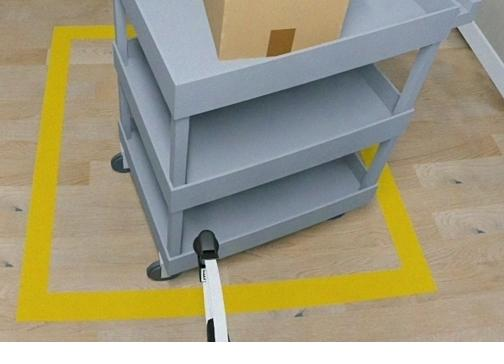

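>>> move --blocking false --cameras '[]' --r2 '{"base": {"translate_m": 0.1, "strafe_m": -0.08}, "joints": {"lift_m": 0.585}}'

>>> wait --seconds 4 --cameras '["r2_head_camera", "r2_wrist_camera"]'

Scene clock: 2297.47 s.
move: r2 moving
r1.base_odometry: x=-2.312 y=-0.393 heading=-2.448
r1.turned_by_wheels: +0.000
r1.turned_by_imu: +0.000
r1.base_tilt: forward=-1.6 right=+1.3
r1.lidar_m: 4.75 2.79 2.05 1.95 0.25 0.25 0.43 1.32 1.49 2.77 2.86 3.86
r1.base_status: not commanded
r1.joint_positions: lift_m=+0.124 arm_m=+0.000 wrist_yaw_rad=+3.196 wrist_pitch_rad=+0.002 wrist_roll_rad=+0.000 gripper_m=+0.056
r1.joint_status: not commanded
r1.measured_speeds: translate_m=+0.000 strafe_m=+0.000 rotate_rad=+0.000 lift_m=+0.000 arm_m=+0.000 wrist_yaw_rad=+0.000 wrist_pitch_rad=+0.000 wrist_roll_rad=+0.000
r1.motor_effort: lift_m=+19(19) arm_m=+4(5) wheel_0=-3(4) wheel_1=+4(4) wheel_2=+1(1)
r1.servo_current: wrist_yaw_rad=39(65) wrist_pitch_rad=46(46) wrist_roll_rad=33(59) gripper_m=33(46)
r1.contact_limits: translate_m 0.9
r1.hand_pose: x=-0.1219 y=+0.0715 z=+0.3019 quat_wxyz=(-0.027, -0.001, +0.000, +1.000) (m; r1's base frame)
r1.wrist_depth_mm: - 134 133 - 330 236 - / - 118 133 - 336 236 - / - 126 137 1098 340 236 - / - 134 190 - 343 236 - / 138 - - - 345 236 - / - 1229 197 1205 198 236 1008 / - 809 768 167 317 238 809
r2.base_odometry: x=-6.097 y=-0.716 heading=-1.325
r2.turned_by_wheels: -0.001
r2.turned_by_imu: +0.000
r2.base_tilt: forward=-0.7 right=+0.0
r2.lidar_m: 0.65 2.05 1.56 1.40 1.48 1.56 1.49 1.56 1.40 1.31 1.42 0.72
r2.base_status: translate_m moving; strafe_m moving
r2.joint_positions: lift_m=+0.606 arm_m=+0.000 wrist_yaw_rad=-0.003 wrist_pitch_rad=+0.006 wrist_roll_rad=+1.569 gripper_m=-0.004
r2.joint_status: lift_m moving
r2.measured_speeds: translate_m=+0.103 strafe_m=-0.081 rotate_rad=+0.000 lift_m=-0.118 arm_m=+0.000 wrist_yaw_rad=+0.000 wrist_pitch_rad=+0.000 wrist_roll_rad=+0.000
r2.motor_effort: lift_m=+13(15) arm_m=-4(4) wheel_0=+11(13) wheel_1=-5(6) wheel_2=-11(12)
r2.servo_current: wrist_yaw_rad=46(59) wrist_pitch_rad=46(52) wrist_roll_rad=52(52) gripper_m=65(72)
r2.hand_pose: x=+0.4591 y=-0.0882 z=+0.7829 quat_wxyz=(+0.708, +0.706, +0.001, -0.003) (m; r2's base frame)
r2.wrist_depth_mm: - - - - - 544 - / - 580 574 - - 517 - / - 569 569 - - 496 - / - - 564 484 - 477 473 / - - - 455 - 459 455 / - - 188 194 182 1618 1138 / - - - 112 - 1618 1138
pictures: none
No camera images: "cameras" was empty.

Scene clock: 2298.63 s.
earlier move: r2 done
r1.base_odometry: x=-2.312 y=-0.393 heading=-2.448
r1.turned_by_wheels: +0.000
r1.turned_by_imu: +0.000
r1.base_tilt: forward=-1.6 right=+1.3
r1.lidar_m: 4.73 2.82 2.05 1.96 0.26 0.25 0.46 1.34 1.49 2.75 2.87 3.86
r1.base_status: not commanded
r1.joint_positions: lift_m=+0.124 arm_m=+0.000 wrist_yaw_rad=+3.196 wrist_pitch_rad=+0.002 wrist_roll_rad=+0.000 gripper_m=+0.056
r1.joint_status: not commanded
r1.measured_speeds: translate_m=+0.000 strafe_m=+0.000 rotate_rad=+0.000 lift_m=+0.000 arm_m=+0.000 wrist_yaw_rad=+0.000 wrist_pitch_rad=+0.000 wrist_roll_rad=+0.000
r1.motor_effort: lift_m=+19(19) arm_m=+4(5) wheel_0=-3(4) wheel_1=+4(4) wheel_2=+1(1)
r1.servo_current: wrist_yaw_rad=52(65) wrist_pitch_rad=39(52) wrist_roll_rad=33(59) gripper_m=46(46)
r1.contact_limits: translate_m 0.9
r1.hand_pose: x=-0.1219 y=+0.0715 z=+0.3019 quat_wxyz=(-0.027, -0.001, +0.000, +1.000) (m; r1's base frame)
r1.wrist_depth_mm: - 133 133 - 330 236 - / - 118 133 - 334 236 - / - 126 137 1078 340 236 - / - 134 190 - 343 236 - / 138 - - - 345 236 - / - 1229 197 1205 198 236 1025 / - 809 759 167 317 237 809
r2.base_odometry: x=-6.137 y=-0.802 heading=-1.325
r2.turned_by_wheels: +0.000
r2.turned_by_imu: +0.000
r2.base_tilt: forward=-0.7 right=+0.0
r2.lidar_m: 0.58 2.16 1.94 1.47 1.56 1.65 1.56 1.62 1.34 1.25 1.31 0.66
r2.base_status: done
r2.joint_positions: lift_m=+0.585 arm_m=+0.000 wrist_yaw_rad=-0.003 wrist_pitch_rad=+0.006 wrist_roll_rad=+1.569 gripper_m=-0.004
r2.joint_status: all done
r2.measured_speeds: translate_m=+0.000 strafe_m=+0.000 rotate_rad=+0.000 lift_m=+0.000 arm_m=+0.000 wrist_yaw_rad=+0.000 wrist_pitch_rad=+0.000 wrist_roll_rad=+0.000
r2.motor_effort: lift_m=+14(17) arm_m=-4(4) wheel_0=+3(15) wheel_1=-4(7) wheel_2=-3(12)
r2.servo_current: wrist_yaw_rad=46(59) wrist_pitch_rad=39(52) wrist_roll_rad=46(59) gripper_m=65(72)
r2.hand_pose: x=+0.4591 y=-0.0882 z=+0.7618 quat_wxyz=(+0.708, +0.706, +0.001, -0.003) (m; r2's base frame)
r2.wrist_depth_mm: - - 480 - - 477 768 / - 500 459 - - 452 - / - 496 439 - - 433 - / - 496 421 - - 415 415 / - - 404 741 - 404 397 / - - 189 193 175 384 382 / - - - 112 - 1661 -
wait: 1.17 of 4 s (r2 has come to rest)
pictures: r2_head_camera, r2_wrist_camera
Images, in order (width x height): r2_head_camera 420x560, r2_wrist_camera 616x392.

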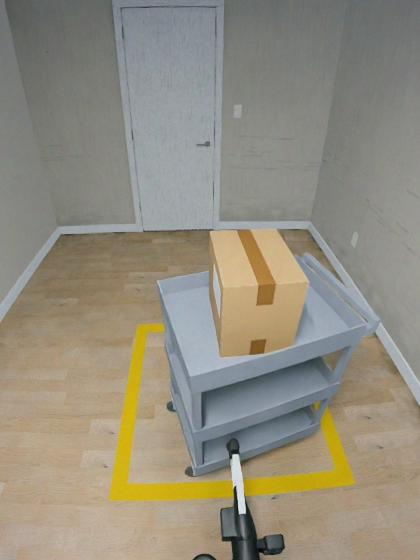

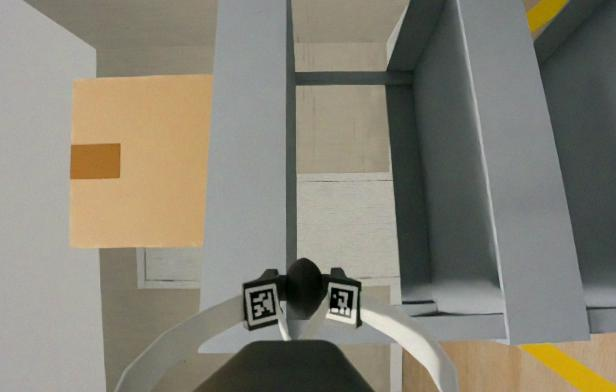

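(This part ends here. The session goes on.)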